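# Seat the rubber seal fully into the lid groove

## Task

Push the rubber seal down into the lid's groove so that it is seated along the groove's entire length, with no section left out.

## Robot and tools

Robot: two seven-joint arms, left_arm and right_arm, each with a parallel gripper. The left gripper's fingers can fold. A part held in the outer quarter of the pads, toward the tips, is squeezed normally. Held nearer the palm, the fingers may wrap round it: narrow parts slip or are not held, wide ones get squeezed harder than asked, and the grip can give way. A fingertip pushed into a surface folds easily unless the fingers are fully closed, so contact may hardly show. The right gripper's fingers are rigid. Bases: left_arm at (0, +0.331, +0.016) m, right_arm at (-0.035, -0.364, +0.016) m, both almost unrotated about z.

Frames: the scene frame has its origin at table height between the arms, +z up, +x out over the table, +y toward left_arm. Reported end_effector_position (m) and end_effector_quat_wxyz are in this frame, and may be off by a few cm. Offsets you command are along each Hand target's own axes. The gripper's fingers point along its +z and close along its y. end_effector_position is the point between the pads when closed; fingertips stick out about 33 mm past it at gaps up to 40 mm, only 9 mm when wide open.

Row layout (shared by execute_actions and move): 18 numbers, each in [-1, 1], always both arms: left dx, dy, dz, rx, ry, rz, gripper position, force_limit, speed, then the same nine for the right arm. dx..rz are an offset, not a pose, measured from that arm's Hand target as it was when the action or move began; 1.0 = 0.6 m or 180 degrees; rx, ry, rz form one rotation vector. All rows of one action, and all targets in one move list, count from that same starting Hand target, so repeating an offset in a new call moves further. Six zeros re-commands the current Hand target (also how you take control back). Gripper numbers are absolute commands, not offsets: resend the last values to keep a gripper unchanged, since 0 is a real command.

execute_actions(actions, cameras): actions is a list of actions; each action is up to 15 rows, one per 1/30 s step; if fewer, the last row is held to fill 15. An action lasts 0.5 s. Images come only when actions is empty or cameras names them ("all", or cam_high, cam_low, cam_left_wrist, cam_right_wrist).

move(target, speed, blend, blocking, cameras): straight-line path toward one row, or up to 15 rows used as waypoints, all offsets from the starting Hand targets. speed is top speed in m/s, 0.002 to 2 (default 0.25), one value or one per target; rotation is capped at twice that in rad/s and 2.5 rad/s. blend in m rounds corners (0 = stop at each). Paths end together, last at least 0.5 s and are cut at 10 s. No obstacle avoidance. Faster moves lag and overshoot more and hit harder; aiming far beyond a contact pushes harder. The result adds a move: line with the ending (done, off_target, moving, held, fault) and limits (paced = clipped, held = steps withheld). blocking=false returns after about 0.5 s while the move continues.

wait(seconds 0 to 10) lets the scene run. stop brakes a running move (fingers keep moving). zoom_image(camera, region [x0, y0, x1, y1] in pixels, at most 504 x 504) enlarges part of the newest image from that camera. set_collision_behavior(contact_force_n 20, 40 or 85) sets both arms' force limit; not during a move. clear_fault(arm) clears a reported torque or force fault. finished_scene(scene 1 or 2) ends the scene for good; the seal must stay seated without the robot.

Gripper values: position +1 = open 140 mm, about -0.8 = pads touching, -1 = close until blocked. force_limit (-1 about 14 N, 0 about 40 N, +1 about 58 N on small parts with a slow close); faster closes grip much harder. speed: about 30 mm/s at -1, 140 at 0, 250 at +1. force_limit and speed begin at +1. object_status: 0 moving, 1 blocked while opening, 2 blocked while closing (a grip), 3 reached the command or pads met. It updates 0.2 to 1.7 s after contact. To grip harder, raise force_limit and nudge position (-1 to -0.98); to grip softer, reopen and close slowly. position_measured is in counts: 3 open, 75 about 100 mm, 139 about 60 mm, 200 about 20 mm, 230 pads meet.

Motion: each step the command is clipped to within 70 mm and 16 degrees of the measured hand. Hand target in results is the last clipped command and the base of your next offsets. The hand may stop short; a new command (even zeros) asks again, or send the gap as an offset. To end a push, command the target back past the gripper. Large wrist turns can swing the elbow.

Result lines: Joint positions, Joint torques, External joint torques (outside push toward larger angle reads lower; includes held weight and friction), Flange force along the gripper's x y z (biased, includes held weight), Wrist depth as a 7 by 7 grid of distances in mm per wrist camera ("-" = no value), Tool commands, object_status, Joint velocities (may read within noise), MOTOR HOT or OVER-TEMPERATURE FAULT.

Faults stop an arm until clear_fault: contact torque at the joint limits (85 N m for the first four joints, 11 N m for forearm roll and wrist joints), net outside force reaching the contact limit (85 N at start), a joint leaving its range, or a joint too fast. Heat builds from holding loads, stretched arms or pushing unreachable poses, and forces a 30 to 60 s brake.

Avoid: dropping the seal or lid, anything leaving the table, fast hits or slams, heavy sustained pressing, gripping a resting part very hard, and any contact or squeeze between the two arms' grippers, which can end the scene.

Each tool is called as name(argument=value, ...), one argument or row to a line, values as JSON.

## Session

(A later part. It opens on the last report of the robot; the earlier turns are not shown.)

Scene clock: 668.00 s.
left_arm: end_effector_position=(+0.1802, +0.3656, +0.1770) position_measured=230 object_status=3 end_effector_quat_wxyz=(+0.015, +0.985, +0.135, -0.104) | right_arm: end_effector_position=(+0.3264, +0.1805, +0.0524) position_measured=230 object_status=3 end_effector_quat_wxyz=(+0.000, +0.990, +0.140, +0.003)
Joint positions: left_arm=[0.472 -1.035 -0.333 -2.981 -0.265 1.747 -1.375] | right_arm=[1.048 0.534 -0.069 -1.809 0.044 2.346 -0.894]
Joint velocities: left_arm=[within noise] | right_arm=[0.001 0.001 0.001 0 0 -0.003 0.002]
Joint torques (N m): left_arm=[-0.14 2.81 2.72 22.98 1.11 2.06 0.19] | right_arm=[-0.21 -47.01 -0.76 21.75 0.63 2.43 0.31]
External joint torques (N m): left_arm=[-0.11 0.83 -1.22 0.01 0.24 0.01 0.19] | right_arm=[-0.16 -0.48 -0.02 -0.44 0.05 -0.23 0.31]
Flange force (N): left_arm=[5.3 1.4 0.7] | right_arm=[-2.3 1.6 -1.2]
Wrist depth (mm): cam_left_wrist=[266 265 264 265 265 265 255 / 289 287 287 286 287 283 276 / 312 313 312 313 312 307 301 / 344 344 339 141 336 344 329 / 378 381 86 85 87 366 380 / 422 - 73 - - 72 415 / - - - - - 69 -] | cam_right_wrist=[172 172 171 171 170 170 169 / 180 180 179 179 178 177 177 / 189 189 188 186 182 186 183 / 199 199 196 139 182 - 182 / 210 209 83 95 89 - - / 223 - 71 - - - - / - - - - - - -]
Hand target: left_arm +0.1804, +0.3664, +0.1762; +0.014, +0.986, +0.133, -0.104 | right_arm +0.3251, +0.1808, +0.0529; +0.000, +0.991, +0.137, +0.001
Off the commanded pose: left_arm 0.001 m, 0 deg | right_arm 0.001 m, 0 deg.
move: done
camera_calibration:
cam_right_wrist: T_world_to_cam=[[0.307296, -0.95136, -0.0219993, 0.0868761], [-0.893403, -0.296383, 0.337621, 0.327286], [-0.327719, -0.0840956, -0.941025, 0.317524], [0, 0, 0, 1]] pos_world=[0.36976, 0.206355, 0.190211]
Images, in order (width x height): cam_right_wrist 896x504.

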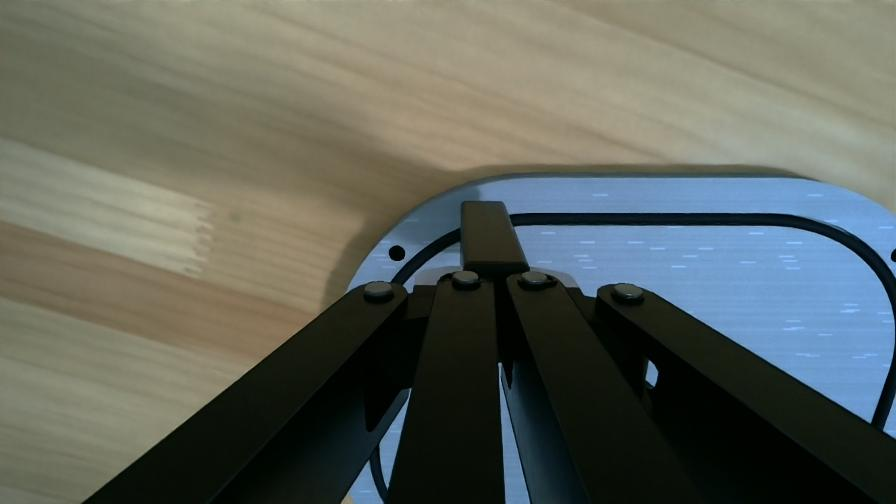

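move(
  target=[
    [0,0,0,0,0,0,-1,-1,-1,-0.01,-0.0167,0,0,0,0,-1,-1,-1],
    [0,0,0,0,0,0,-1,-1,-1,-0.01,-0.0167,0.0198,0,0,0,-1,-1,-1],
    [0,0,0,0,0,0,-1,-1,-1,-0.0217,-0.0317,0.0,0,0,0,-1,-1,-1],
    [0,0,0,0,0,0,-1,-1,-1,-0.0217,-0.0317,0.0198,0,0,0,-1,-1,-1],
    [0,0,0,0,0,0,-1,-1,-1,-0.0217,-0.0317,0,0,0,0,-1,-1,-1],
  ],
  speed=0.05,
  cameras=["cam_right_wrist"],
)

zoom_image(
  camera="cam_right_wrist",
  region=[200, 100, 700, 400],
)

Scene clock: 676.10 s.
left_arm: end_effector_position=(+0.1802, +0.3656, +0.1770) position_measured=230 object_status=3 end_effector_quat_wxyz=(+0.015, +0.985, +0.135, -0.104) | right_arm: end_effector_position=(+0.3084, +0.1956, +0.0524) position_measured=230 object_status=3 end_effector_quat_wxyz=(+0.000, +0.990, +0.141, +0.003)
Joint positions: left_arm=[0.472 -1.035 -0.333 -2.981 -0.265 1.747 -1.375] | right_arm=[1.082 0.542 -0.068 -1.796 0.044 2.34 -0.859]
Joint velocities: left_arm=[within noise] | right_arm=[0 0.001 0 0 0.001 -0.005 0.002]
Joint torques (N m): left_arm=[-0.18 2.83 2.73 22.94 1.09 2.04 0.19] | right_arm=[-0.27 -47.28 -0.8 21.73 0.63 2.41 0.3]
External joint torques (N m): left_arm=[-0.16 0.8 -1.22 -0.05 0.22 -0.01 0.19] | right_arm=[-0.37 -0.65 -0.17 -0.39 0.05 -0.22 0.3]
Flange force (N): left_arm=[5.0 1.6 0.9] | right_arm=[-2.3 2.1 -1.4]
Wrist depth (mm): cam_left_wrist=[265 265 266 265 265 266 256 / 288 287 288 286 286 283 275 / 313 313 312 312 312 306 300 / 341 343 339 141 336 343 328 / 380 379 86 86 87 366 382 / 425 - 73 - - 72 415 / - - - - - 69 -] | cam_right_wrist=[172 172 171 171 170 170 169 / 180 180 179 178 178 178 177 / 189 189 189 186 173 - - / 199 199 198 139 186 - - / 210 209 83 95 89 - - / 222 - 71 - - - - / - - - - - - -]
Hand target: left_arm +0.1804, +0.3664, +0.1762; +0.014, +0.986, +0.133, -0.104 | right_arm +0.3074, +0.1955, +0.0528; +0.000, +0.991, +0.137, +0.001
Off the commanded pose: left_arm 0.001 m, 0 deg | right_arm 0.001 m, 0 deg.
move: done
camera_calibration:
cam_right_wrist: T_world_to_cam=[[0.307649, -0.951239, -0.0222626, 0.106573], [-0.893249, -0.296797, 0.337667, 0.315711], [-0.327809, -0.083997, -0.941002, 0.312799], [0, 0, 0, 1]] pos_world=[0.35176, 0.221352, 0.190112]
Images, in order (width x height): cam_right_wrist 896x504.

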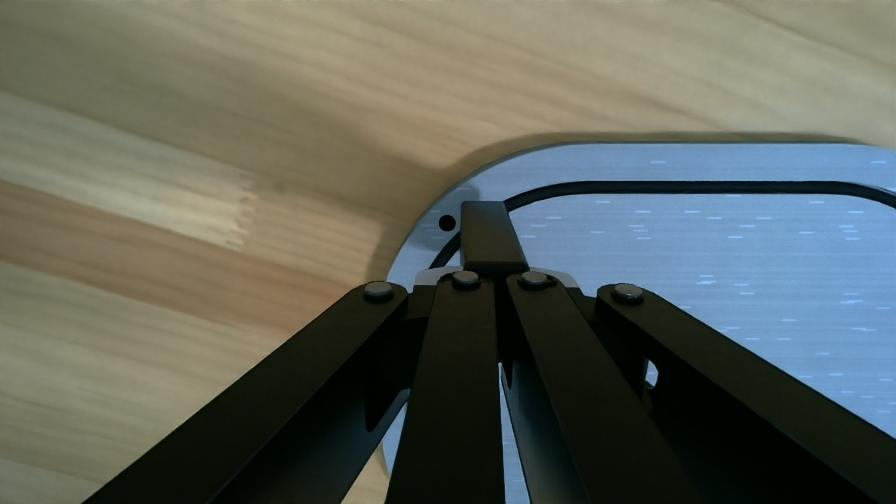

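Scaled by 1.008.

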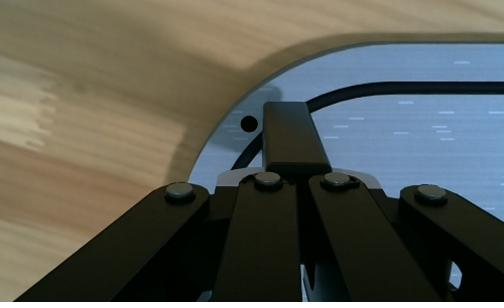

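move(
  target=[
    [0,0,0,0,0,0,-1,-1,-1,-0.0142,-0.0125,0,0,0,0,-1,-1,-1],
    [0,0,0,0,0,0,-1,-1,-1,-0.0142,-0.0125,0.0197,0,0,0,-1,-1,-1],
    [0,0,0,0,0,0,-1,-1,-1,-0.0333,-0.0225,0.0,0,0,0,-1,-1,-1],
    [0,0,0,0,0,0,-1,-1,-1,-0.0333,-0.0225,0.0197,0,0,0,-1,-1,-1],
    [0,0,0,0,0,0,-1,-1,-1,-0.0533,-0.029,0,0,0,0,-1,-1,-1],
    [0,0,0,0,0,0,-1,-1,-1,-0.0533,-0.029,0.0197,0,0,0,-1,-1,-1],
    [0,0,0,0,0,0,-1,-1,-1,-0.0533,-0.029,-0.08,0,0,0,-1,-1,-1],
  ],
  speed=[0.05,0.05,0.05,0.05,0.05,0.05,0.08],
  cameras=["cam_right_wrist","cam_high"],
)

zoom_image(
  camera="cam_right_wrist",
  region=[350, 50, 800, 350],
)

zoom_image(
  camera="cam_high",
  region=[440, 200, 570, 290],
)

Scene clock: 686.73 s.
left_arm: end_effector_position=(+0.1802, +0.3656, +0.1770) position_measured=230 object_status=3 end_effector_quat_wxyz=(+0.015, +0.985, +0.135, -0.104) | right_arm: end_effector_position=(+0.2720, +0.2044, +0.1009) position_measured=230 object_status=3 end_effector_quat_wxyz=(-0.002, +0.990, +0.139, +0.001)
Joint positions: left_arm=[0.472 -1.035 -0.333 -2.981 -0.265 1.747 -1.375] | right_arm=[1.144 0.437 -0.077 -1.827 0.044 2.267 -0.802]
Joint velocities: left_arm=[within noise] | right_arm=[0.001 0.001 -0.003 -0.001 0 -0.004 -0.001]
Joint torques (N m): left_arm=[-0.19 2.82 2.72 22.92 1.1 2.04 0.14] | right_arm=[0.24 -45 -0.92 22.42 0.55 2.41 0.28]
External joint torques (N m): left_arm=[-0.23 0.8 -1.26 0.04 0.22 0 0.15] | right_arm=[0.25 -0.53 -0.21 -0.42 -0.07 -0.22 0.28]
Flange force (N): left_arm=[5.1 1.9 0.7] | right_arm=[-2.6 1.7 -1.1]
Wrist depth (mm): cam_left_wrist=[266 265 265 264 266 265 253 / 287 287 287 287 287 282 275 / 312 312 313 313 314 308 300 / 343 344 339 141 336 342 330 / 378 380 86 86 87 364 383 / 425 - 73 - - 72 416 / - - - - - 69 -] | cam_right_wrist=[216 216 215 214 213 211 210 / 227 226 225 222 211 - - / 239 238 236 232 - - - / 251 250 249 139 233 - - / 265 263 83 94 89 - 243 / 277 - 71 - - - 260 / - - - - - - -]
Hand target: left_arm +0.1804, +0.3664, +0.1762; +0.014, +0.986, +0.133, -0.104 | right_arm +0.2718, +0.2036, +0.1007; +0.000, +0.991, +0.137, +0.001
Off the commanded pose: left_arm 0.001 m, 0 deg | right_arm 0.001 m, 0 deg.
move: done
camera_calibration:
cam_right_wrist: T_world_to_cam=[[0.303658, -0.952411, -0.0265647, 0.129013], [-0.893245, -0.294274, 0.339878, 0.26873], [-0.331521, -0.0794779, -0.940094, 0.34724], [0, 0, 0, 1]] pos_world=[0.315983, 0.229552, 0.23853]
Images, in order (width x height): cam_high 896x504, cam_right_wrist 896x504.

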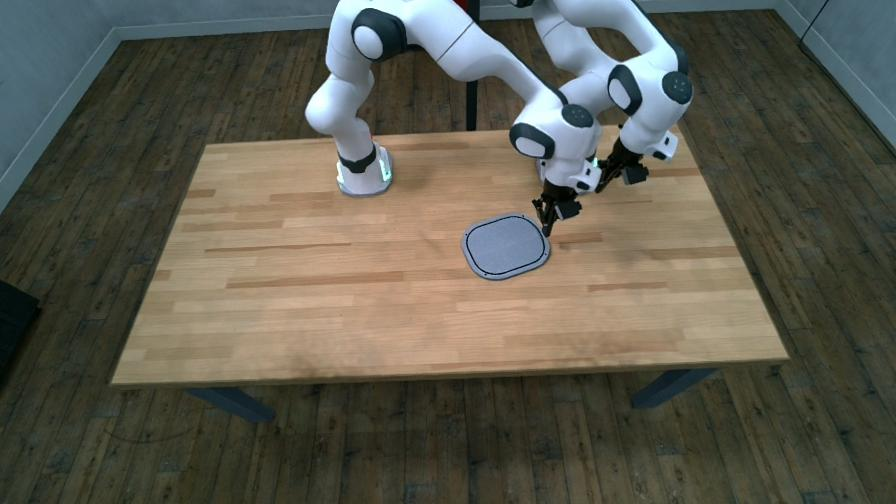

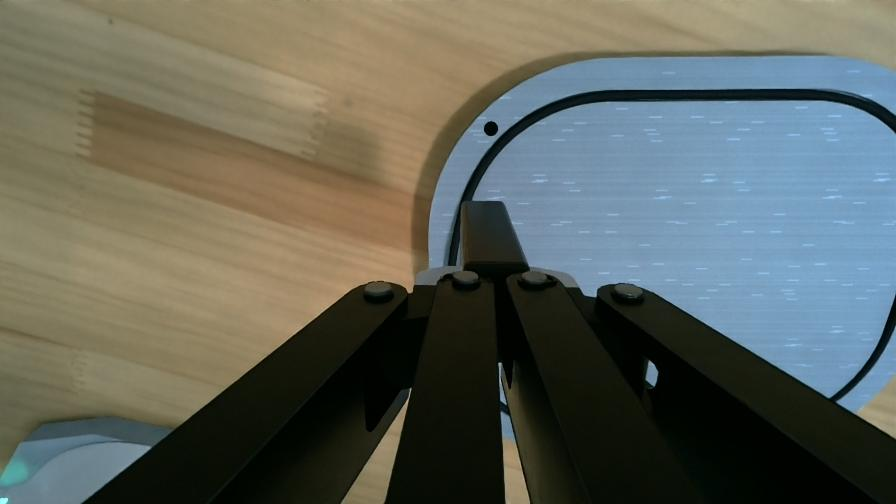

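Scaled by 1.120.

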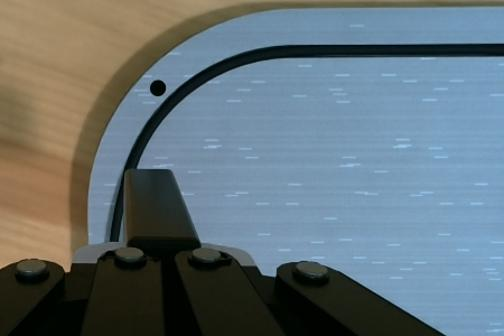

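Scaled by 3.877.

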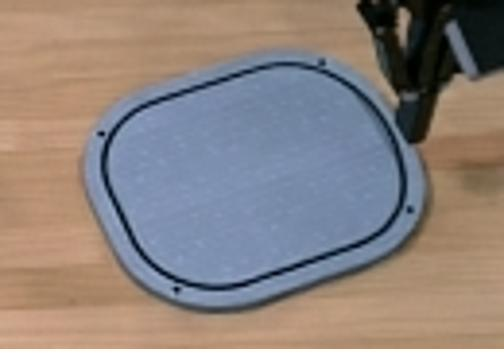

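move(
  target=[0,0,0,0,0,0,-1,-1,-1,-0.16,0.0,0,0,0,0,-1,-1,-1],
  speed=0.1,
  cameras=["cam_right_wrist"],
)

zoom_image(
  camera="cam_right_wrist",
  region=[350, 0, 650, 300],
)

Scene clock: 693.03 s.
left_arm: end_effector_position=(+0.1802, +0.3656, +0.1770) position_measured=230 object_status=3 end_effector_quat_wxyz=(+0.015, +0.985, +0.135, -0.104) | right_arm: end_effector_position=(+0.1789, +0.1768, +0.0996) position_measured=230 object_status=3 end_effector_quat_wxyz=(+0.000, +0.990, +0.139, -0.001)
Joint positions: left_arm=[0.472 -1.035 -0.333 -2.981 -0.265 1.747 -1.375] | right_arm=[1.274 0.272 -0.084 -2.084 0.033 2.353 -0.679]
Joint velocities: left_arm=[within noise] | right_arm=[0 0 0.002 0 0 0 0.007]
Joint torques (N m): left_arm=[-0.2 2.85 2.68 22.95 1.11 2.04 0.2] | right_arm=[0.17 -39.52 -1.02 21.14 0.43 2.74 0.4]
External joint torques (N m): left_arm=[-0.24 0.82 -1.29 0.03 0.23 0 0.2] | right_arm=[0.2 -0.77 -0.49 -0.84 -0.12 0.12 0.4]
Flange force (N): left_arm=[5.2 1.8 0.8] | right_arm=[-3.9 3.9 -0.7]
Wrist depth (mm): cam_left_wrist=[265 265 265 265 265 264 255 / 287 287 286 286 287 282 276 / 312 311 313 313 313 307 300 / 343 343 340 141 336 344 241 / 378 380 86 86 87 365 205 / 423 - 73 - - 72 176 / - - - - - 69 -] | cam_right_wrist=[214 213 212 205 - 200 - / 225 224 223 218 - - - / 236 235 235 231 220 - - / 248 248 247 139 227 - 230 / 223 245 83 95 89 255 257 / 198 - 71 - - - 269 / - - - - - - -]
Hand target: left_arm +0.1804, +0.3664, +0.1762; +0.014, +0.986, +0.133, -0.104 | right_arm +0.1794, +0.1775, +0.1004; +0.000, +0.991, +0.137, +0.001
Off the commanded pose: left_arm 0.001 m, 0 deg | right_arm 0.001 m, 0 deg.
move: done
camera_calibration:
cam_right_wrist: T_world_to_cam=[[0.304986, -0.952111, -0.0216259, 0.130211], [-0.891863, -0.293503, 0.344147, 0.177063], [-0.334013, -0.0856725, -0.938667, 0.314325], [0, 0, 0, 1]] pos_world=[0.223192, 0.202873, 0.236927]
Images, in order (width x height): cam_right_wrist 896x504.

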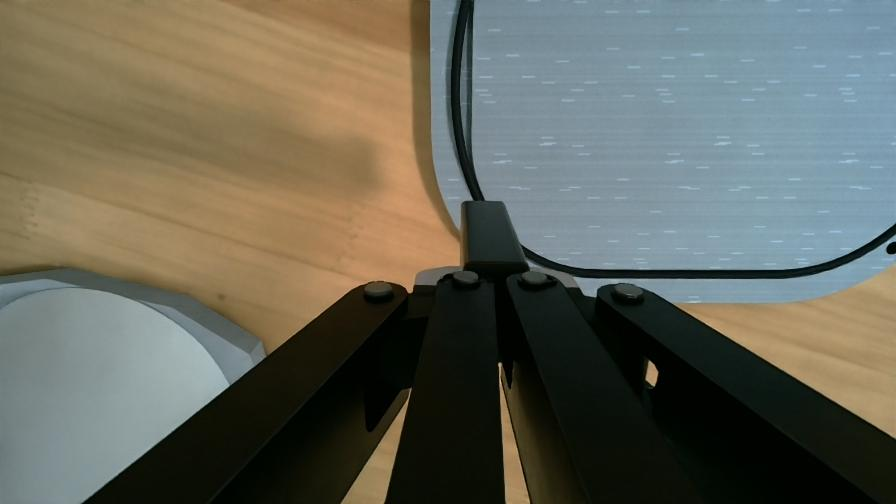

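Scaled by 1.680.

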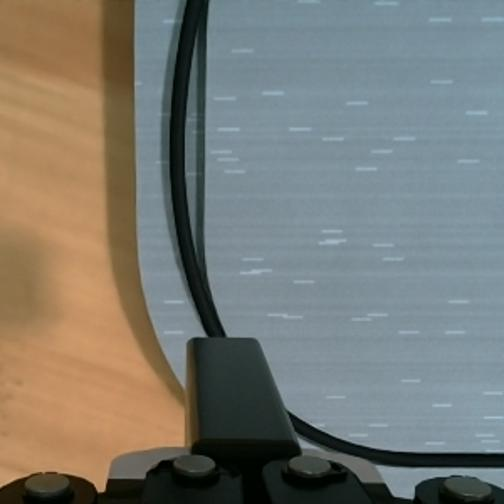

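move(
  target=[
    [0,-0.2,0,0,0,0,-1,-1,-1,0.1017,-0.064,0.03,0,0,0,-1,-1,-1],
    [0,-0.2,0,0,0,0,-1,-1,-1,0.1017,-0.064,0.0915,0,0,0,-1,-1,-1],
    [0,-0.2,0,0,0,0,-1,-1,-1,0.1017,-0.0285,0.0915,0,0,0,-1,-1,-1],
  ],
  speed=[0.1,0.06,0.03],
  cameras=["cam_right_wrist","cam_high"],
)

zoom_image(
  camera="cam_right_wrist",
  region=[350, 50, 750, 350],
)

zoom_image(
  camera="cam_high",
  region=[440, 200, 570, 290],
)

Scene clock: 706.10 s.
left_arm: end_effector_position=(+0.1473, +0.4806, +0.1758) position_measured=230 object_status=3 end_effector_quat_wxyz=(+0.016, +0.985, +0.136, -0.105) | right_arm: end_effector_position=(+0.2267, +0.2282, +0.0623) position_measured=230 object_status=3 end_effector_quat_wxyz=(+0.005, +0.991, +0.135, +0.000)
Joint positions: left_arm=[0.67 -0.887 -0.057 -2.947 0.044 1.866 -1.159] | right_arm=[1.22 0.509 -0.071 -1.819 0.04 2.319 -0.711]
Joint torques (N m): left_arm=[-0.26 -0.78 -1.19 24.49 1.3 2.11 0.17] | right_arm=[-0.27 -46.78 -0.81 22.24 0.62 2.52 -0.03]
External joint torques (N m): left_arm=[-0.29 1.14 -1.17 0.75 0.43 0.03 0.18] | right_arm=[-0.34 -1.03 -0.16 0.07 0.05 -0.08 -0.03]
Flange force (N): left_arm=[7.2 -1.6 -1.3] | right_arm=[-1.0 2.1 -1.8]
Wrist depth (mm): cam_left_wrist=[262 261 262 262 264 264 265 / 283 284 284 284 285 286 286 / 309 309 308 304 311 310 311 / 338 339 339 141 330 342 343 / 373 375 86 86 87 361 377 / 417 - 73 - - 72 415 / - - - - - 69 -] | cam_right_wrist=[179 179 179 179 174 169 167 / 188 188 187 188 176 175 174 / 198 198 197 197 184 - 184 / 208 208 208 139 - - - / 220 219 83 95 89 - 206 / 230 - 71 - - - 216 / - - - - - - -]
Hand target: left_arm +0.1486, +0.4821, +0.1763; +0.014, +0.986, +0.133, -0.104 | right_arm +0.2269, +0.2287, +0.0637; +0.004, +0.991, +0.135, +0.001 (not the last commanded pose)
Off the commanded pose: left_arm 0.002 m, 0 deg | right_arm 0.025 m, 1 deg.
move: held (right_arm; a check stopped the path); path passed 1 of 3 targets; limits=held
pose unreachable (right arm): on one or more control steps of this call, first in action 0 (counted from 0), this arm could not follow its commanded pose, so it was not sent that pose on those steps. It may still have moved: this result reports where it is.
cause: moving toward the commanded pose would bring a part of the arm too close to another arm (a part of this arm just beyond joint 5 (forearm roll) and a part of the left arm just beyond its joint 1 (waist), at the place that arm is still heading or pushing toward).
camera_calibration:
cam_right_wrist: T_world_to_cam=[[0.297425, -0.954653, -0.0132548, 0.165476], [-0.895283, -0.283697, 0.343488, 0.246167], [-0.331672, -0.0902949, -0.939064, 0.300365], [0, 0, 0, 1]] pos_world=[0.270795, 0.254931, 0.1997]
Images, in order (width x height): cam_high 896x504, cam_right_wrist 896x504.

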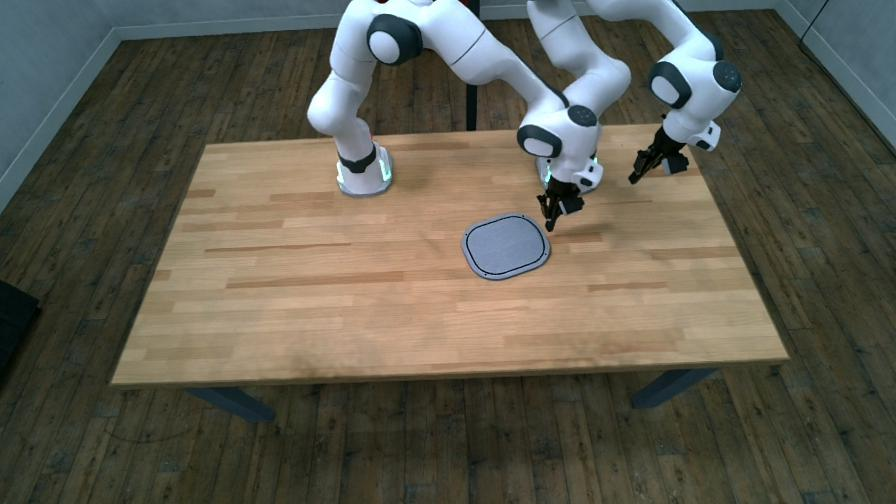

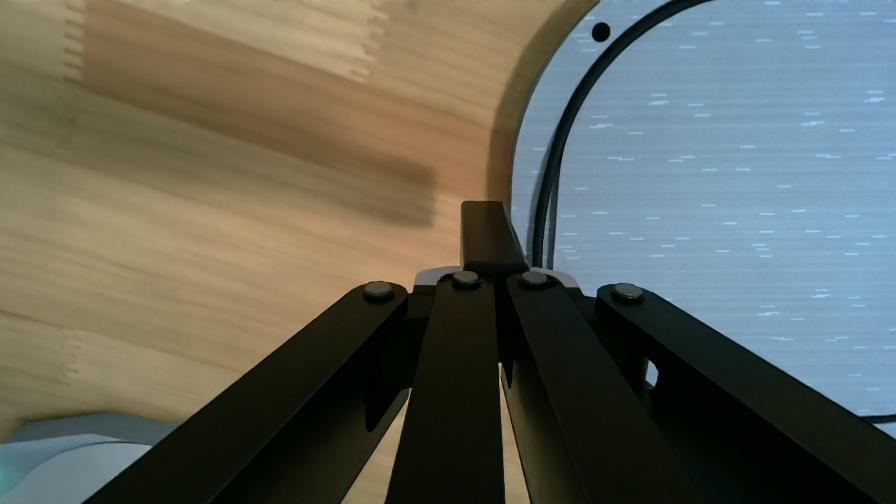

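Scaled by 1.260.

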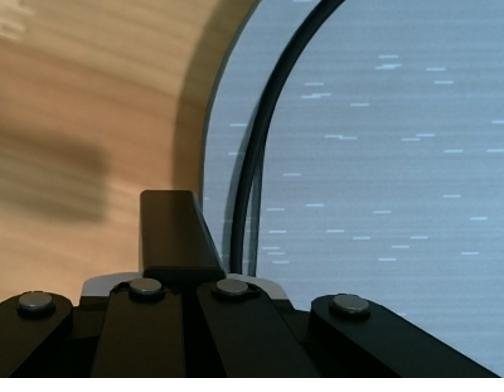

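Scaled by 3.877.

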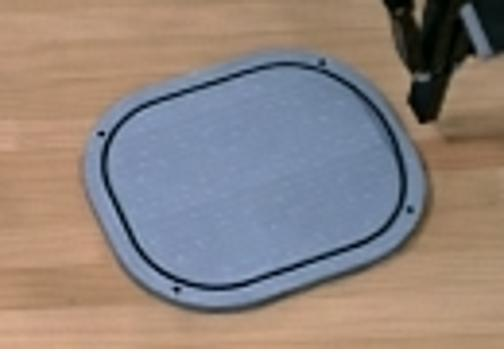

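move(
  target=[
    [0,0,0,0,0,0,-1,-1,-1,0,0.0167,-0.0333,0.0833,0,0,-1,-1,-1],
    [0,0,0,0,0,0,-1,-1,-1,0,0.0167,0.0287,0.0833,0,0,-1,-1,-1],
    [0,0,0,0,0,0,-1,-1,-1,0,0.0542,0.0287,0.0833,0,0,-1,-1,-1],
  ],
  speed=[0.1,0.05,0.03],
  cameras=["cam_right_wrist","cam_high"],
)

zoom_image(
  camera="cam_right_wrist",
  region=[350, 50, 750, 350],
)

zoom_image(
  camera="cam_high",
  region=[440, 200, 570, 290],
)

Scene clock: 721.17 s.
left_arm: end_effector_position=(+0.1473, +0.4806, +0.1758) position_measured=230 object_status=3 end_effector_quat_wxyz=(+0.016, +0.985, +0.135, -0.105) | right_arm: end_effector_position=(+0.2344, +0.1977, +0.0463) position_measured=230 object_status=3 end_effector_quat_wxyz=(-0.124, +0.983, +0.132, -0.018)
Joint positions: left_arm=[0.67 -0.887 -0.057 -2.947 0.044 1.866 -1.158] | right_arm=[0.901 0.386 0.178 -2.153 0.261 2.7 -1.004]
Joint velocities: left_arm=[within noise] | right_arm=[-0.001 0 0 0.001 0.001 0.001 -0.007]
Joint torques (N m): left_arm=[-0.17 -0.79 -1.26 24.48 1.24 2.11 0.17] | right_arm=[-0.99 -40.23 2.31 19.23 0.16 2.97 -0.33]
External joint torques (N m): left_arm=[-0.18 1.12 -1.22 0.84 0.38 0.05 0.18] | right_arm=[-0.76 -0.25 0.13 -1.08 -0.01 0.05 -0.3]
Flange force (N): left_arm=[7.4 -1.7 -1.5] | right_arm=[-2.6 4.8 -1.6]
Wrist depth (mm): cam_left_wrist=[263 263 262 263 263 264 266 / 283 283 283 285 285 286 287 / 307 309 309 305 311 311 312 / 338 338 339 141 329 342 343 / 373 374 86 86 87 365 380 / 415 - 73 - - 72 413 / - - - - - 69 -] | cam_right_wrist=[209 196 181 169 148 139 131 / 222 206 191 180 157 - - / 235 218 201 188 162 - - / 251 231 212 194 165 155 148 / 270 247 83 - 89 161 155 / 291 - 71 - - - - / - - - - - - -]
Hand target: left_arm +0.1486, +0.4821, +0.1763; +0.014, +0.986, +0.133, -0.104 | right_arm +0.2357, +0.1973, +0.0467; -0.125, +0.983, +0.134, -0.017
Off the commanded pose: left_arm 0.002 m, 0 deg | right_arm 0.001 m, 0 deg.
move: done
camera_calibration:
cam_right_wrist: T_world_to_cam=[[0.283741, -0.919903, -0.270684, 0.142132], [-0.872581, -0.364748, 0.324902, 0.261394], [-0.39761, 0.144006, -0.906184, 0.252673], [0, 0, 0, 1]] pos_world=[0.288224, 0.189704, 0.182514]
Images, in order (width x height): cam_high 896x504, cam_right_wrist 896x504.

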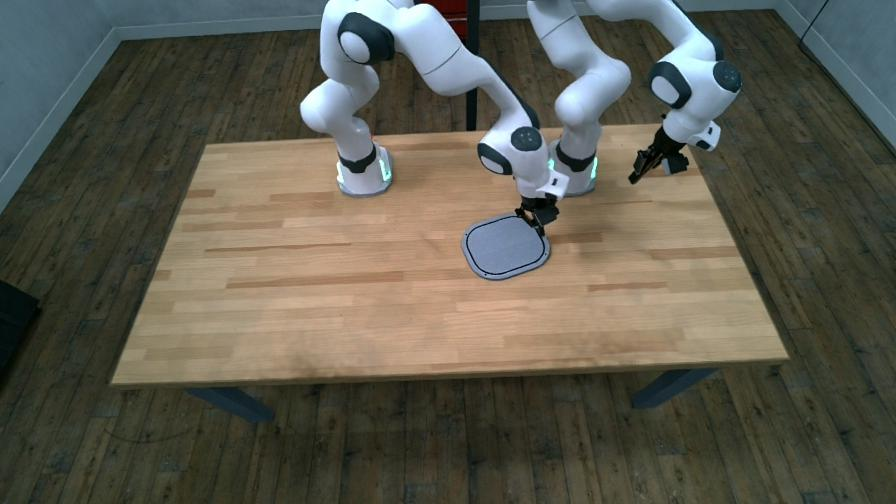

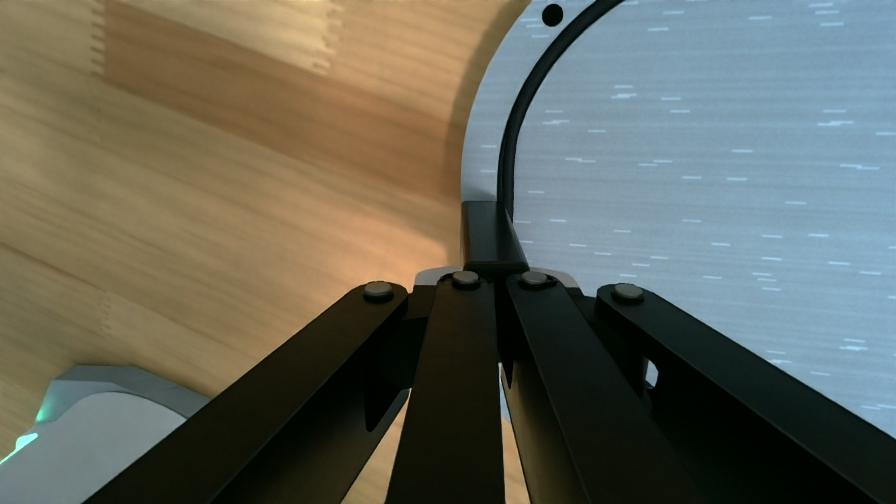

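Scaled by 1.260.

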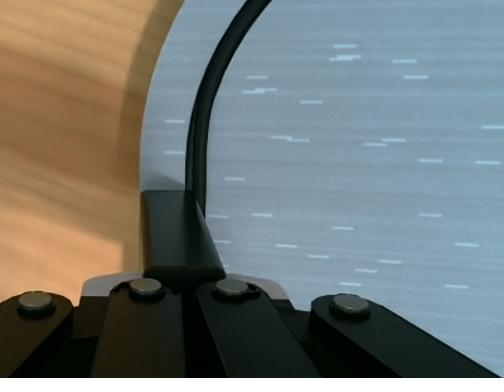

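Scaled by 3.877.

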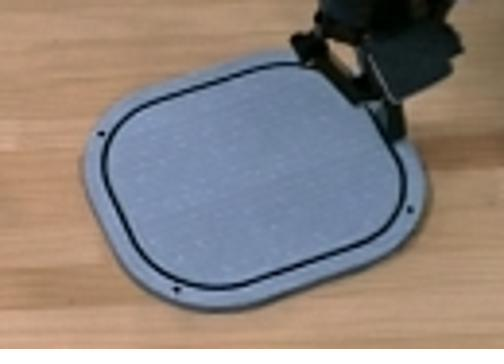

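move(
  target=[
    [0,0,0,0,0,0,-1,-1,-1,0,0.005,-0.0013,0,0,0,-1,-1,-1],
    [0,0,0,0,0,0,-1,-1,-1,0,0.002,-0.0008,0,0,0,-1,-1,-1],
    [0,0,0,0,0,0,-1,-1,-1,0.0,-0.0141,-0.0597,0,0,0,-1,-1,-1],
  ],
  speed=[0.03,0.03,0.06],
  cameras=["cam_right_wrist"],
)

zoom_image(
  camera="cam_right_wrist",
  region=[350, 50, 750, 350],
)

Scene clock: 730.57 s.
left_arm: end_effector_position=(+0.1473, +0.4806, +0.1758) position_measured=230 object_status=3 end_effector_quat_wxyz=(+0.016, +0.985, +0.135, -0.105) | right_arm: end_effector_position=(+0.2364, +0.1967, +0.0832) position_measured=230 object_status=3 end_effector_quat_wxyz=(-0.127, +0.982, +0.136, -0.017)
Joint positions: left_arm=[0.67 -0.887 -0.057 -2.947 0.044 1.866 -1.158] | right_arm=[0.895 0.309 0.176 -2.155 0.259 2.629 -1.001]
Joint velocities: left_arm=[within noise] | right_arm=[0 0 0 0.002 0 -0.005 0.002]
Joint torques (N m): left_arm=[-0.19 -0.78 -1.33 24.45 1.25 2.12 0.18] | right_arm=[0.19 -38.94 1.29 20.85 0.19 2.61 0.29]
External joint torques (N m): left_arm=[-0.22 1.09 -1.29 0.79 0.38 0.06 0.18] | right_arm=[0.21 -0.27 -0.61 -0.38 -0.07 -0.3 0.31]
Flange force (N): left_arm=[7.2 -1.4 -1.4] | right_arm=[-1.2 -0.2 -1.3]
Wrist depth (mm): cam_left_wrist=[262 263 261 262 263 264 265 / 284 284 284 284 284 285 287 / 308 309 309 304 310 311 313 / 338 339 339 141 331 341 344 / 373 374 86 85 87 364 378 / 417 - 73 - - 72 416 / - - - - - 69 -] | cam_right_wrist=[253 236 219 204 185 - - / 268 249 230 215 - - 167 / 285 263 242 224 - - 172 / 307 279 256 139 - - 182 / 329 293 83 94 89 - - / 355 - 71 - - - - / - - - - - - -]
Hand target: left_arm +0.1486, +0.4821, +0.1763; +0.014, +0.986, +0.133, -0.104 | right_arm +0.2359, +0.1965, +0.0835; -0.125, +0.983, +0.134, -0.017
Off the commanded pose: left_arm 0.002 m, 0 deg | right_arm 0.001 m, 0 deg.
move: done
camera_calibration:
cam_right_wrist: T_world_to_cam=[[0.289774, -0.916775, -0.274873, 0.148987], [-0.871157, -0.371585, 0.320951, 0.252181], [-0.396378, 0.146454, -0.906331, 0.286317], [0, 0, 0, 1]] pos_world=[0.290007, 0.188362, 0.219512]
Images, in order (width x height): cam_right_wrist 896x504.

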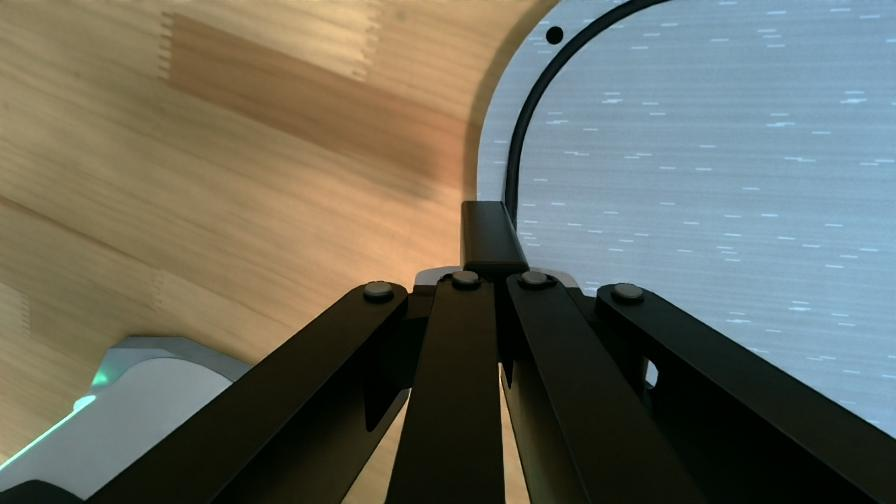

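Scaled by 1.260.

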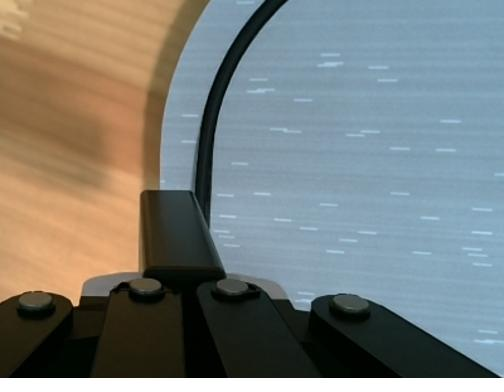

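move(
  target=[
    [0,0,0,0,0,0,-1,-1,-1,0,0,0,-0.0833,0,0,-1,-1,-1],
    [0,0,0,0,0,0,-1,-1,-1,0,0.0119,0.0443,-0.0833,0,0,-1,-1,-1],
  ],
  speed=[0.1,0.06],
  cameras=["cam_right_wrist"],
)

zoom_image(
  camera="cam_right_wrist",
  region=[350, 50, 750, 350],
)

Scene clock: 742.03 s.
left_arm: end_effector_position=(+0.1473, +0.4806, +0.1758) position_measured=230 object_status=3 end_effector_quat_wxyz=(+0.016, +0.985, +0.135, -0.105) | right_arm: end_effector_position=(+0.2359, +0.1952, +0.0558) position_measured=230 object_status=3 end_effector_quat_wxyz=(+0.005, +0.990, +0.138, +0.000)
Joint positions: left_arm=[0.67 -0.887 -0.057 -2.947 0.044 1.866 -1.158] | right_arm=[1.146 0.452 -0.027 -1.931 0.01 2.374 -0.733]
Joint velocities: left_arm=[within noise] | right_arm=[0 0 0 0 0 0.003 0]
Joint torques (N m): left_arm=[-0.17 -0.75 -1.32 24.46 1.25 2.12 0.19] | right_arm=[0.07 -44.13 -0.35 21.23 0.6 2.74 0.32]
External joint torques (N m): left_arm=[-0.15 1.21 -1.26 0.73 0.39 0.04 0.2] | right_arm=[-0.08 -0.29 -0.47 -0.44 0.06 0.13 0.32]
Flange force (N): left_arm=[7.6 -1.8 -1.2] | right_arm=[-2.1 1.9 -0.2]
Wrist depth (mm): cam_left_wrist=[262 263 262 262 263 264 266 / 284 284 283 285 286 286 286 / 307 309 310 304 311 310 311 / 338 339 339 141 327 342 342 / 372 375 86 86 87 361 381 / 418 - 73 - - 72 414 / - - - - - 69 -] | cam_right_wrist=[174 173 173 171 - - - / 182 182 182 180 - 172 - / 191 191 191 182 - - - / 201 201 200 139 188 189 - / 212 212 83 94 89 84 - / 223 - 71 - - - - / - - - - - - -]
Hand target: left_arm +0.1486, +0.4821, +0.1763; +0.014, +0.986, +0.133, -0.104 | right_arm +0.2360, +0.1963, +0.0560; +0.004, +0.991, +0.135, +0.001
Off the commanded pose: left_arm 0.002 m, 0 deg | right_arm 0.001 m, 0 deg.
move: done
camera_calibration:
cam_right_wrist: T_world_to_cam=[[0.302714, -0.953001, -0.0124228, 0.129511], [-0.893263, -0.288235, 0.344966, 0.247605], [-0.332333, -0.093329, -0.938533, 0.294937], [0, 0, 0, 1]] pos_world=[0.279989, 0.222318, 0.193001]
Images, in order (width x height): cam_right_wrist 896x504.

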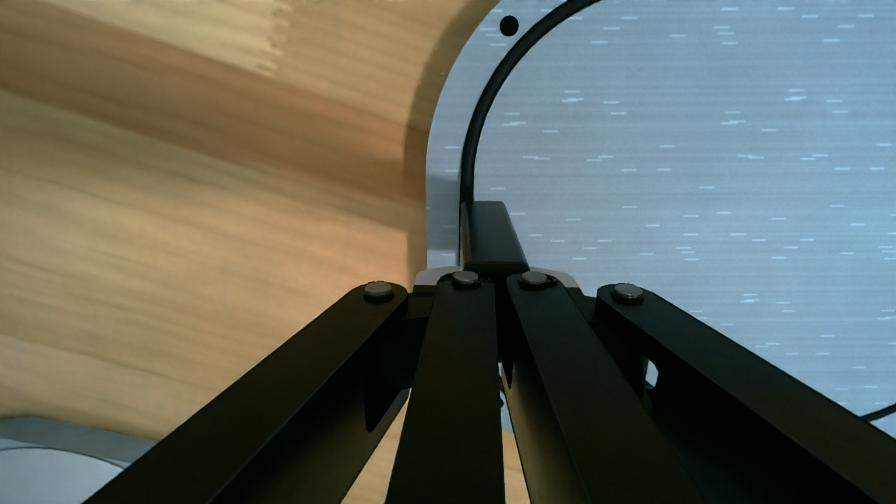

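Scaled by 1.260.

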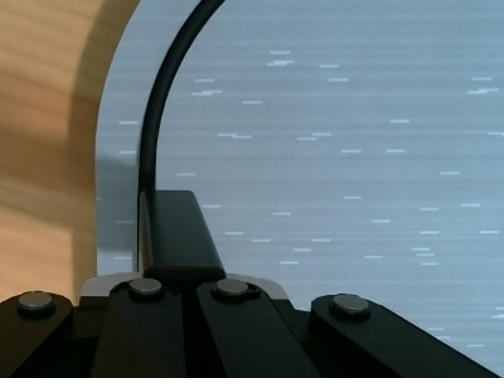

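move(
  target=[
    [0,0,0,0,0,0,-1,-1,-1,0.042,-0.0045,0.004,0,0,0,-1,-1,-1],
    [0,0,0,0,0,0,-1,-1,-1,0.042,-0.0045,0.025,0,0,0,-1,-1,-1],
    [0,0,0,0,0,0,-1,-1,-1,0.021,-0.006,0.005,0,0,0,-1,-1,-1],
    [0,0,0,0,0,0,-1,-1,-1,0.021,-0.006,0.025,0,0,0,-1,-1,-1],
    [0,0,0,0,0,0,-1,-1,-1,0,-0.0065,0.005,0,0,0,-1,-1,-1],
    [0,0,0,0,0,0,-1,-1,-1,0,-0.0065,0.025,0,0,0,-1,-1,-1],
    [0,0,0,0,0,0,-1,-1,-1,0,-0.0065,0.005,0,0,0,-1,-1,-1],
  ],
  speed=0.05,
  cameras=["cam_right_wrist"],
)

zoom_image(
  camera="cam_right_wrist",
  region=[350, 50, 750, 350],
)

Scene clock: 753.67 s.
left_arm: end_effector_position=(+0.1473, +0.4806, +0.1758) position_measured=230 object_status=3 end_effector_quat_wxyz=(+0.016, +0.985, +0.135, -0.105) | right_arm: end_effector_position=(+0.2353, +0.2004, +0.0525) position_measured=230 object_status=3 end_effector_quat_wxyz=(+0.003, +0.990, +0.138, +0.001)
Joint positions: left_arm=[0.67 -0.887 -0.057 -2.947 0.044 1.866 -1.158] | right_arm=[1.149 0.466 -0.026 -1.92 0.01 2.381 -0.728]
Joint velocities: left_arm=[within noise] | right_arm=[0 -0.001 0.002 0 0 -0.004 0.002]
Joint torques (N m): left_arm=[-0.17 -0.72 -1.29 24.5 1.24 2.11 0.17] | right_arm=[-0.05 -44.65 -0.48 21.18 0.6 2.35 0.29]
External joint torques (N m): left_arm=[-0.14 1.2 -1.21 0.77 0.37 0.03 0.18] | right_arm=[-0.06 -0.53 -0.5 -0.44 0.06 -0.27 0.29]
Flange force (N): left_arm=[7.5 -1.8 -1.3] | right_arm=[-2.0 1.9 -1.4]
Wrist depth (mm): cam_left_wrist=[262 262 263 263 264 265 266 / 282 283 283 283 285 285 287 / 309 308 309 305 310 311 313 / 339 338 339 141 329 342 343 / 372 375 86 85 87 364 380 / 417 - 73 - - 72 417 / - - - - - 69 -] | cam_right_wrist=[171 171 171 170 161 - - / 180 179 179 177 165 167 164 / 189 188 188 184 174 - - / 198 198 197 139 - - 180 / 210 209 83 94 89 - - / 222 - 71 - - - 203 / - - - - - - -]
Hand target: left_arm +0.1486, +0.4821, +0.1763; +0.014, +0.986, +0.133, -0.104 | right_arm +0.2349, +0.2000, +0.0530; +0.004, +0.991, +0.135, +0.001
Off the commanded pose: left_arm 0.002 m, 0 deg | right_arm 0.001 m, 0 deg.
move: done
camera_calibration:
cam_right_wrist: T_world_to_cam=[[0.303096, -0.952826, -0.0159567, 0.134733], [-0.893879, -0.290069, 0.341819, 0.250395], [-0.330323, -0.0893408, -0.93963, 0.290906], [0, 0, 0, 1]] pos_world=[0.279079, 0.226999, 0.189904]
Images, in order (width x height): cam_right_wrist 896x504.

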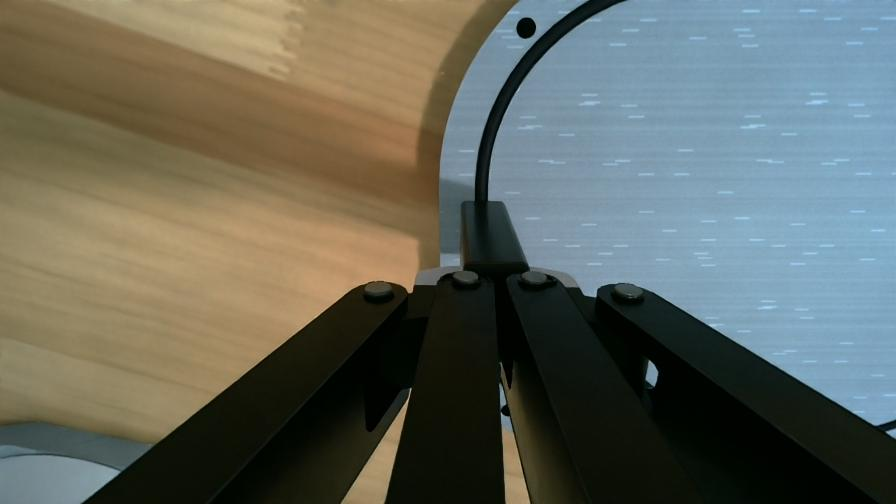

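Scaled by 1.260.

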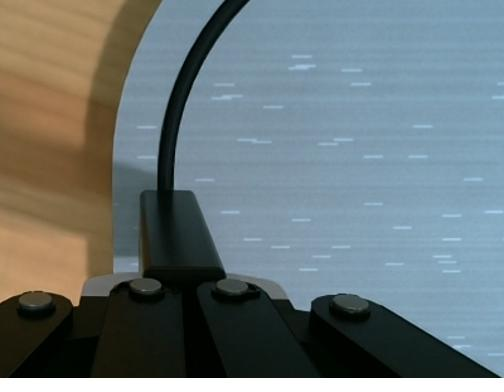

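move(
  target=[
    [0,0,0,0,0,0,-1,-1,-1,-0.14,0.005,-0.03,0,0,0,-1,-1,-1],
  ],
  speed=0.08,
  cameras=["cam_right_wrist"],
)

zoom_image(
  camera="cam_right_wrist",
  region=[350, 0, 750, 300],
)

Scene clock: 760.00 s.
left_arm: end_effector_position=(+0.1473, +0.4806, +0.1758) position_measured=230 object_status=3 end_effector_quat_wxyz=(+0.016, +0.985, +0.135, -0.105) | right_arm: end_effector_position=(+0.1545, +0.1739, +0.0701) position_measured=230 object_status=3 end_effector_quat_wxyz=(+0.005, +0.990, +0.138, -0.001)
Joint positions: left_arm=[0.67 -0.887 -0.057 -2.947 0.044 1.866 -1.158] | right_arm=[1.263 0.3 -0.032 -2.13 0.01 2.42 -0.622]
Joint velocities: left_arm=[within noise] | right_arm=[0 0 0.001 0.001 0.001 0 0.005]
Joint torques (N m): left_arm=[-0.17 -0.75 -1.27 24.44 1.25 2.12 0.18] | right_arm=[0.2 -39.6 -0.57 20.31 0.57 2.73 0.29]
External joint torques (N m): left_arm=[-0.2 1.19 -1.24 0.71 0.38 0.04 0.18] | right_arm=[0.2 -0.8 -0.52 -0.79 0.06 0.13 0.29]
Flange force (N): left_arm=[7.5 -1.7 -1.2] | right_arm=[-3.4 4.0 -1.0]
Wrist depth (mm): cam_left_wrist=[262 262 262 263 263 265 264 / 284 284 283 284 284 286 288 / 307 308 309 306 311 312 312 / 338 337 339 141 328 340 342 / 373 374 86 86 87 365 380 / 415 - 73 - - 72 414 / - - - - - 69 -] | cam_right_wrist=[186 186 186 182 - - - / 195 195 195 193 185 - - / 205 205 205 202 194 - - / 214 216 216 139 202 215 205 / 191 209 83 94 89 224 226 / 176 - 71 - - - 237 / - - - - - - -]
Hand target: left_arm +0.1486, +0.4821, +0.1763; +0.014, +0.986, +0.133, -0.104 | right_arm +0.1548, +0.1747, +0.0710; +0.004, +0.991, +0.135, +0.001
Off the commanded pose: left_arm 0.002 m, 0 deg | right_arm 0.001 m, 0 deg.
move: done
camera_calibration:
cam_right_wrist: T_world_to_cam=[[0.302929, -0.952928, -0.0127621, 0.134076], [-0.892781, -0.288443, 0.346039, 0.163754], [-0.333431, -0.0934314, -0.938133, 0.279555], [0, 0, 0, 1]] pos_world=[0.198793, 0.201118, 0.207305]
Images, in order (width x height): cam_right_wrist 896x504.

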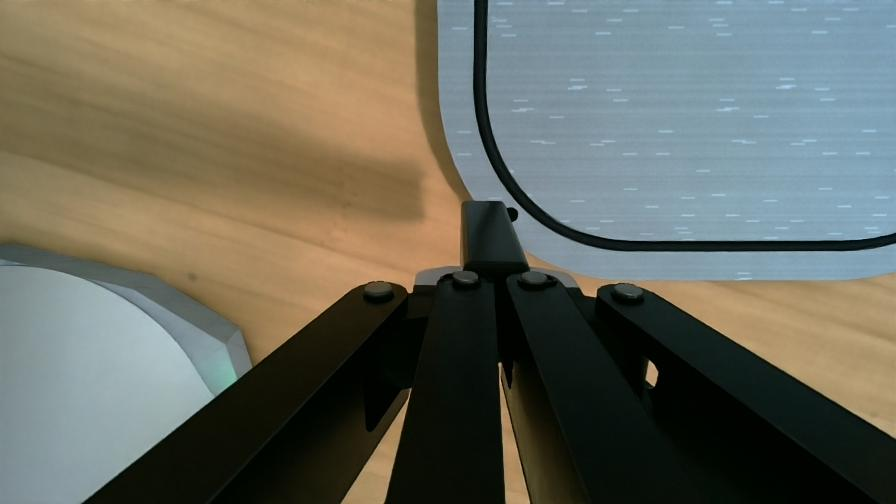

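Scaled by 1.260.

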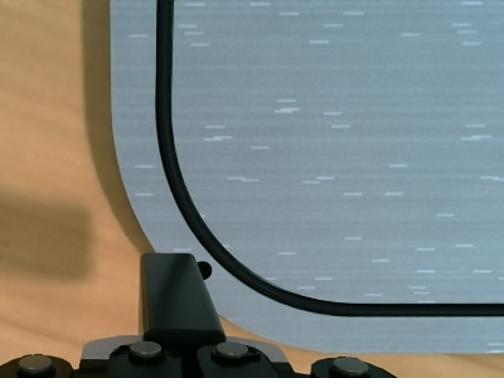

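move(
  target=[
    [0,0,0,0,0,0,-1,-1,-1,0.1208,-0.0027,0.03,0,0,0,-1,-1,-1],
    [0,0,0,0,0,0,-1,-1,-1,0.1208,-0.0027,0.05,0,0,0,-1,-1,-1],
    [0,0,0,0,0,0,-1,-1,-1,0.1025,-0.002,0.03,0,0,0,-1,-1,-1],
    [0,0,0,0,0,0,-1,-1,-1,0.1025,-0.002,0.05,0,0,0,-1,-1,-1],
    [0,0,0,0,0,0,-1,-1,-1,0.0825,0,0.03,0,0,0,-1,-1,-1],
    [0,0,0,0,0,0,-1,-1,-1,0.0825,0,0.05,0,0,0,-1,-1,-1],
    [0,0,0,0,0,0,-1,-1,-1,0.0825,0,0.03,0,0,0,-1,-1,-1],
  ],
  speed=[0.08,0.05,0.05,0.05,0.05,0.05,0.05],
  cameras=["cam_right_wrist"],
)

zoom_image(
  camera="cam_right_wrist",
  region=[350, 0, 750, 300],
)

Scene clock: 777.23 s.
left_arm: end_effector_position=(+0.1473, +0.4806, +0.1758) position_measured=230 object_status=3 end_effector_quat_wxyz=(+0.016, +0.985, +0.135, -0.105) | right_arm: end_effector_position=(+0.2028, +0.1882, +0.0525) position_measured=230 object_status=3 end_effector_quat_wxyz=(+0.003, +0.990, +0.138, +0.001)
Joint positions: left_arm=[0.67 -0.887 -0.057 -2.947 0.044 1.866 -1.158] | right_arm=[1.192 0.405 -0.028 -2.02 0.01 2.421 -0.688]
Joint velocities: left_arm=[within noise] | right_arm=[0 0.001 0 -0.001 -0.001 -0.003 0.003]
Joint torques (N m): left_arm=[-0.14 -0.8 -1.27 24.45 1.26 2.12 0.22] | right_arm=[-0.02 -42.47 -0.48 20.81 0.58 2.29 0.29]
External joint torques (N m): left_arm=[-0.17 1.09 -1.23 0.81 0.38 0.06 0.22] | right_arm=[0.12 -0.33 -0.35 -0.48 0.06 -0.35 0.29]
Flange force (N): left_arm=[7.2 -1.7 -1.4] | right_arm=[-1.8 1.4 -1.2]
Wrist depth (mm): cam_left_wrist=[262 262 262 263 263 264 265 / 284 284 284 283 286 285 287 / 307 309 309 304 310 311 312 / 339 338 340 141 329 342 342 / 374 375 86 85 87 364 380 / 417 - 73 - - 72 416 / - - - - - 69 -] | cam_right_wrist=[171 171 170 167 - 158 - / 180 179 179 175 - - - / 188 188 188 185 - - 173 / 198 198 198 139 - - 181 / 210 209 83 95 89 192 - / 207 - 71 - - - 204 / - - - - - - -]
Hand target: left_arm +0.1486, +0.4821, +0.1763; +0.014, +0.986, +0.133, -0.104 | right_arm +0.2025, +0.1879, +0.0530; +0.004, +0.991, +0.135, +0.001
Off the commanded pose: left_arm 0.002 m, 0 deg | right_arm 0.001 m, 0 deg.
move: done
camera_calibration:
cam_right_wrist: T_world_to_cam=[[0.302705, -0.952949, -0.0160427, 0.133099], [-0.893866, -0.289698, 0.342167, 0.217659], [-0.330715, -0.0892356, -0.939502, 0.279132], [0, 0, 0, 1]] pos_world=[0.246582, 0.2148, 0.189905]
Images, in order (width x height): cam_right_wrist 896x504.

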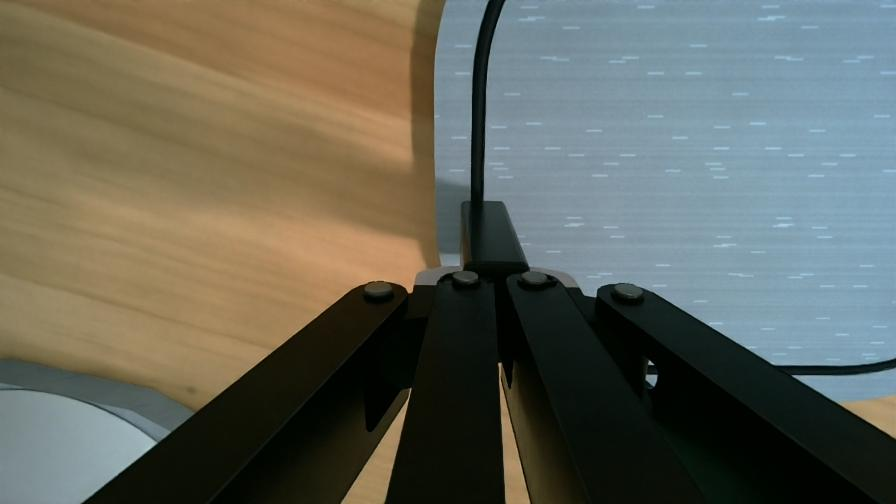

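Scaled by 1.260.

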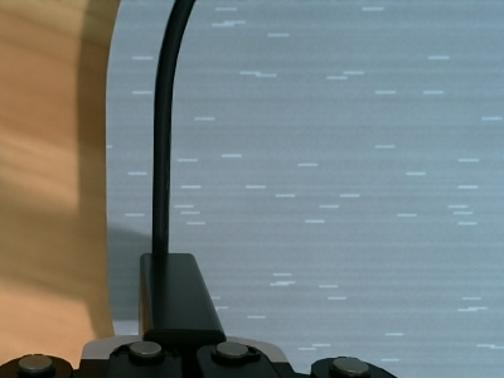

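move(
  target=[
    [0,0,0,0,0,0,-1,-1,-1,-0.0217,0.0048,0,0,0,0,-1,-1,-1],
    [0,0,0,0,0,0,-1,-1,-1,-0.0217,0.0048,0.02,0,0,0,-1,-1,-1],
    [0,0,0,0,0,0,-1,-1,-1,-0.0433,0.014,0,0,0,0,-1,-1,-1],
    [0,0,0,0,0,0,-1,-1,-1,-0.0433,0.014,0.02,0,0,0,-1,-1,-1],
    [0,0,0,0,0,0,-1,-1,-1,-0.0608,0.0273,0,0,0,0,-1,-1,-1],
    [0,0,0,0,0,0,-1,-1,-1,-0.0608,0.0273,0.02,0,0,0,-1,-1,-1],
    [0,0,0,0,0,0,-1,-1,-1,-0.0608,0.0273,0,0,0,0,-1,-1,-1],
  ],
  speed=0.05,
  cameras=["cam_right_wrist"],
)

zoom_image(
  camera="cam_right_wrist",
  region=[350, 0, 750, 300],
)

Scene clock: 786.13 s.
left_arm: end_effector_position=(+0.1473, +0.4806, +0.1758) position_measured=230 object_status=3 end_effector_quat_wxyz=(+0.016, +0.985, +0.135, -0.105) | right_arm: end_effector_position=(+0.1720, +0.1626, +0.0525) position_measured=230 object_status=3 end_effector_quat_wxyz=(+0.003, +0.991, +0.137, +0.000)
Joint positions: left_arm=[0.67 -0.887 -0.057 -2.947 0.044 1.866 -1.158] | right_arm=[1.227 0.32 -0.031 -2.157 0.01 2.472 -0.655]
Joint velocities: left_arm=[within noise] | right_arm=[-0.001 -0.001 0 0.001 0 -0.004 0.001]
Joint torques (N m): left_arm=[-0.17 -0.76 -1.26 24.46 1.24 2.12 0.2] | right_arm=[0.2 -39.3 -0.55 20.09 0.54 2.33 0.29]
External joint torques (N m): left_arm=[-0.17 1.25 -1.2 0.68 0.37 0.04 0.2] | right_arm=[0.23 -0.52 -0.48 -0.38 0.06 -0.28 0.29]
Flange force (N): left_arm=[7.6 -1.9 -1.1] | right_arm=[-1.9 1.5 -1.6]
Wrist depth (mm): cam_left_wrist=[262 263 262 263 263 265 265 / 283 284 284 284 285 286 287 / 307 308 309 303 309 312 311 / 338 338 339 141 329 342 342 / 376 374 86 85 87 365 379 / 417 - 73 - - 72 419 / - - - - - 69 -] | cam_right_wrist=[171 171 170 159 - - - / 179 179 178 167 169 - - / 188 188 188 179 - - 175 / 199 198 198 139 - - 180 / 207 207 83 94 89 192 209 / 189 - 71 - - - 216 / - - - - - - -]
Hand target: left_arm +0.1486, +0.4821, +0.1763; +0.014, +0.986, +0.133, -0.104 | right_arm +0.1717, +0.1623, +0.0531; +0.004, +0.991, +0.135, +0.001
Off the commanded pose: left_arm 0.002 m, 0 deg | right_arm 0.001 m, 0 deg.
move: done
camera_calibration:
cam_right_wrist: T_world_to_cam=[[0.301224, -0.953411, -0.0164942, 0.118367], [-0.894025, -0.288393, 0.342854, 0.18249], [-0.331637, -0.0885295, -0.939244, 0.266835], [0, 0, 0, 1]] pos_world=[0.215988, 0.189104, 0.190008]
Images, in order (width x height): cam_right_wrist 896x504.

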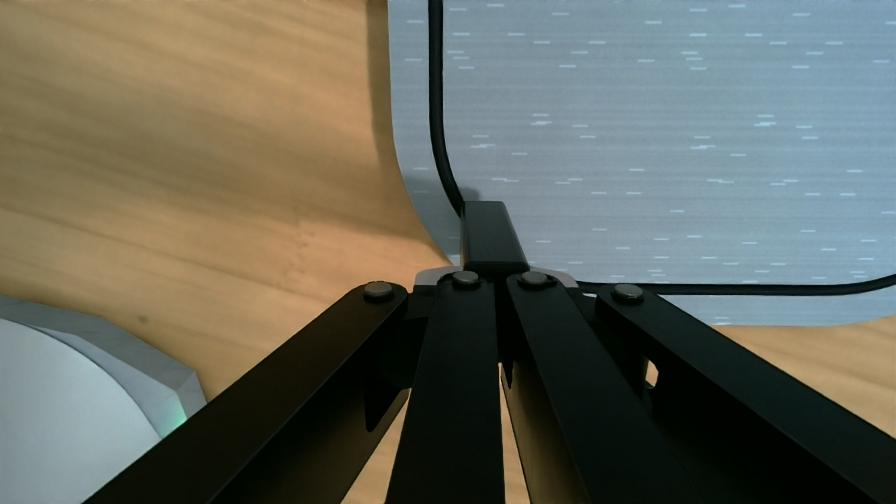

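Scaled by 1.260.

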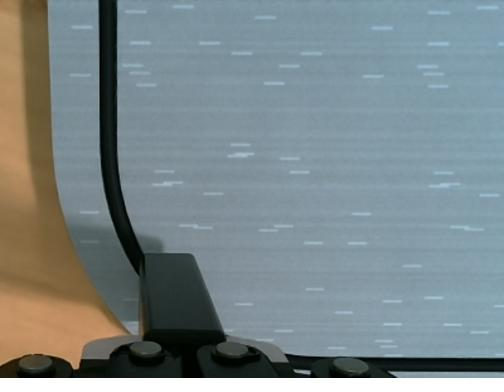

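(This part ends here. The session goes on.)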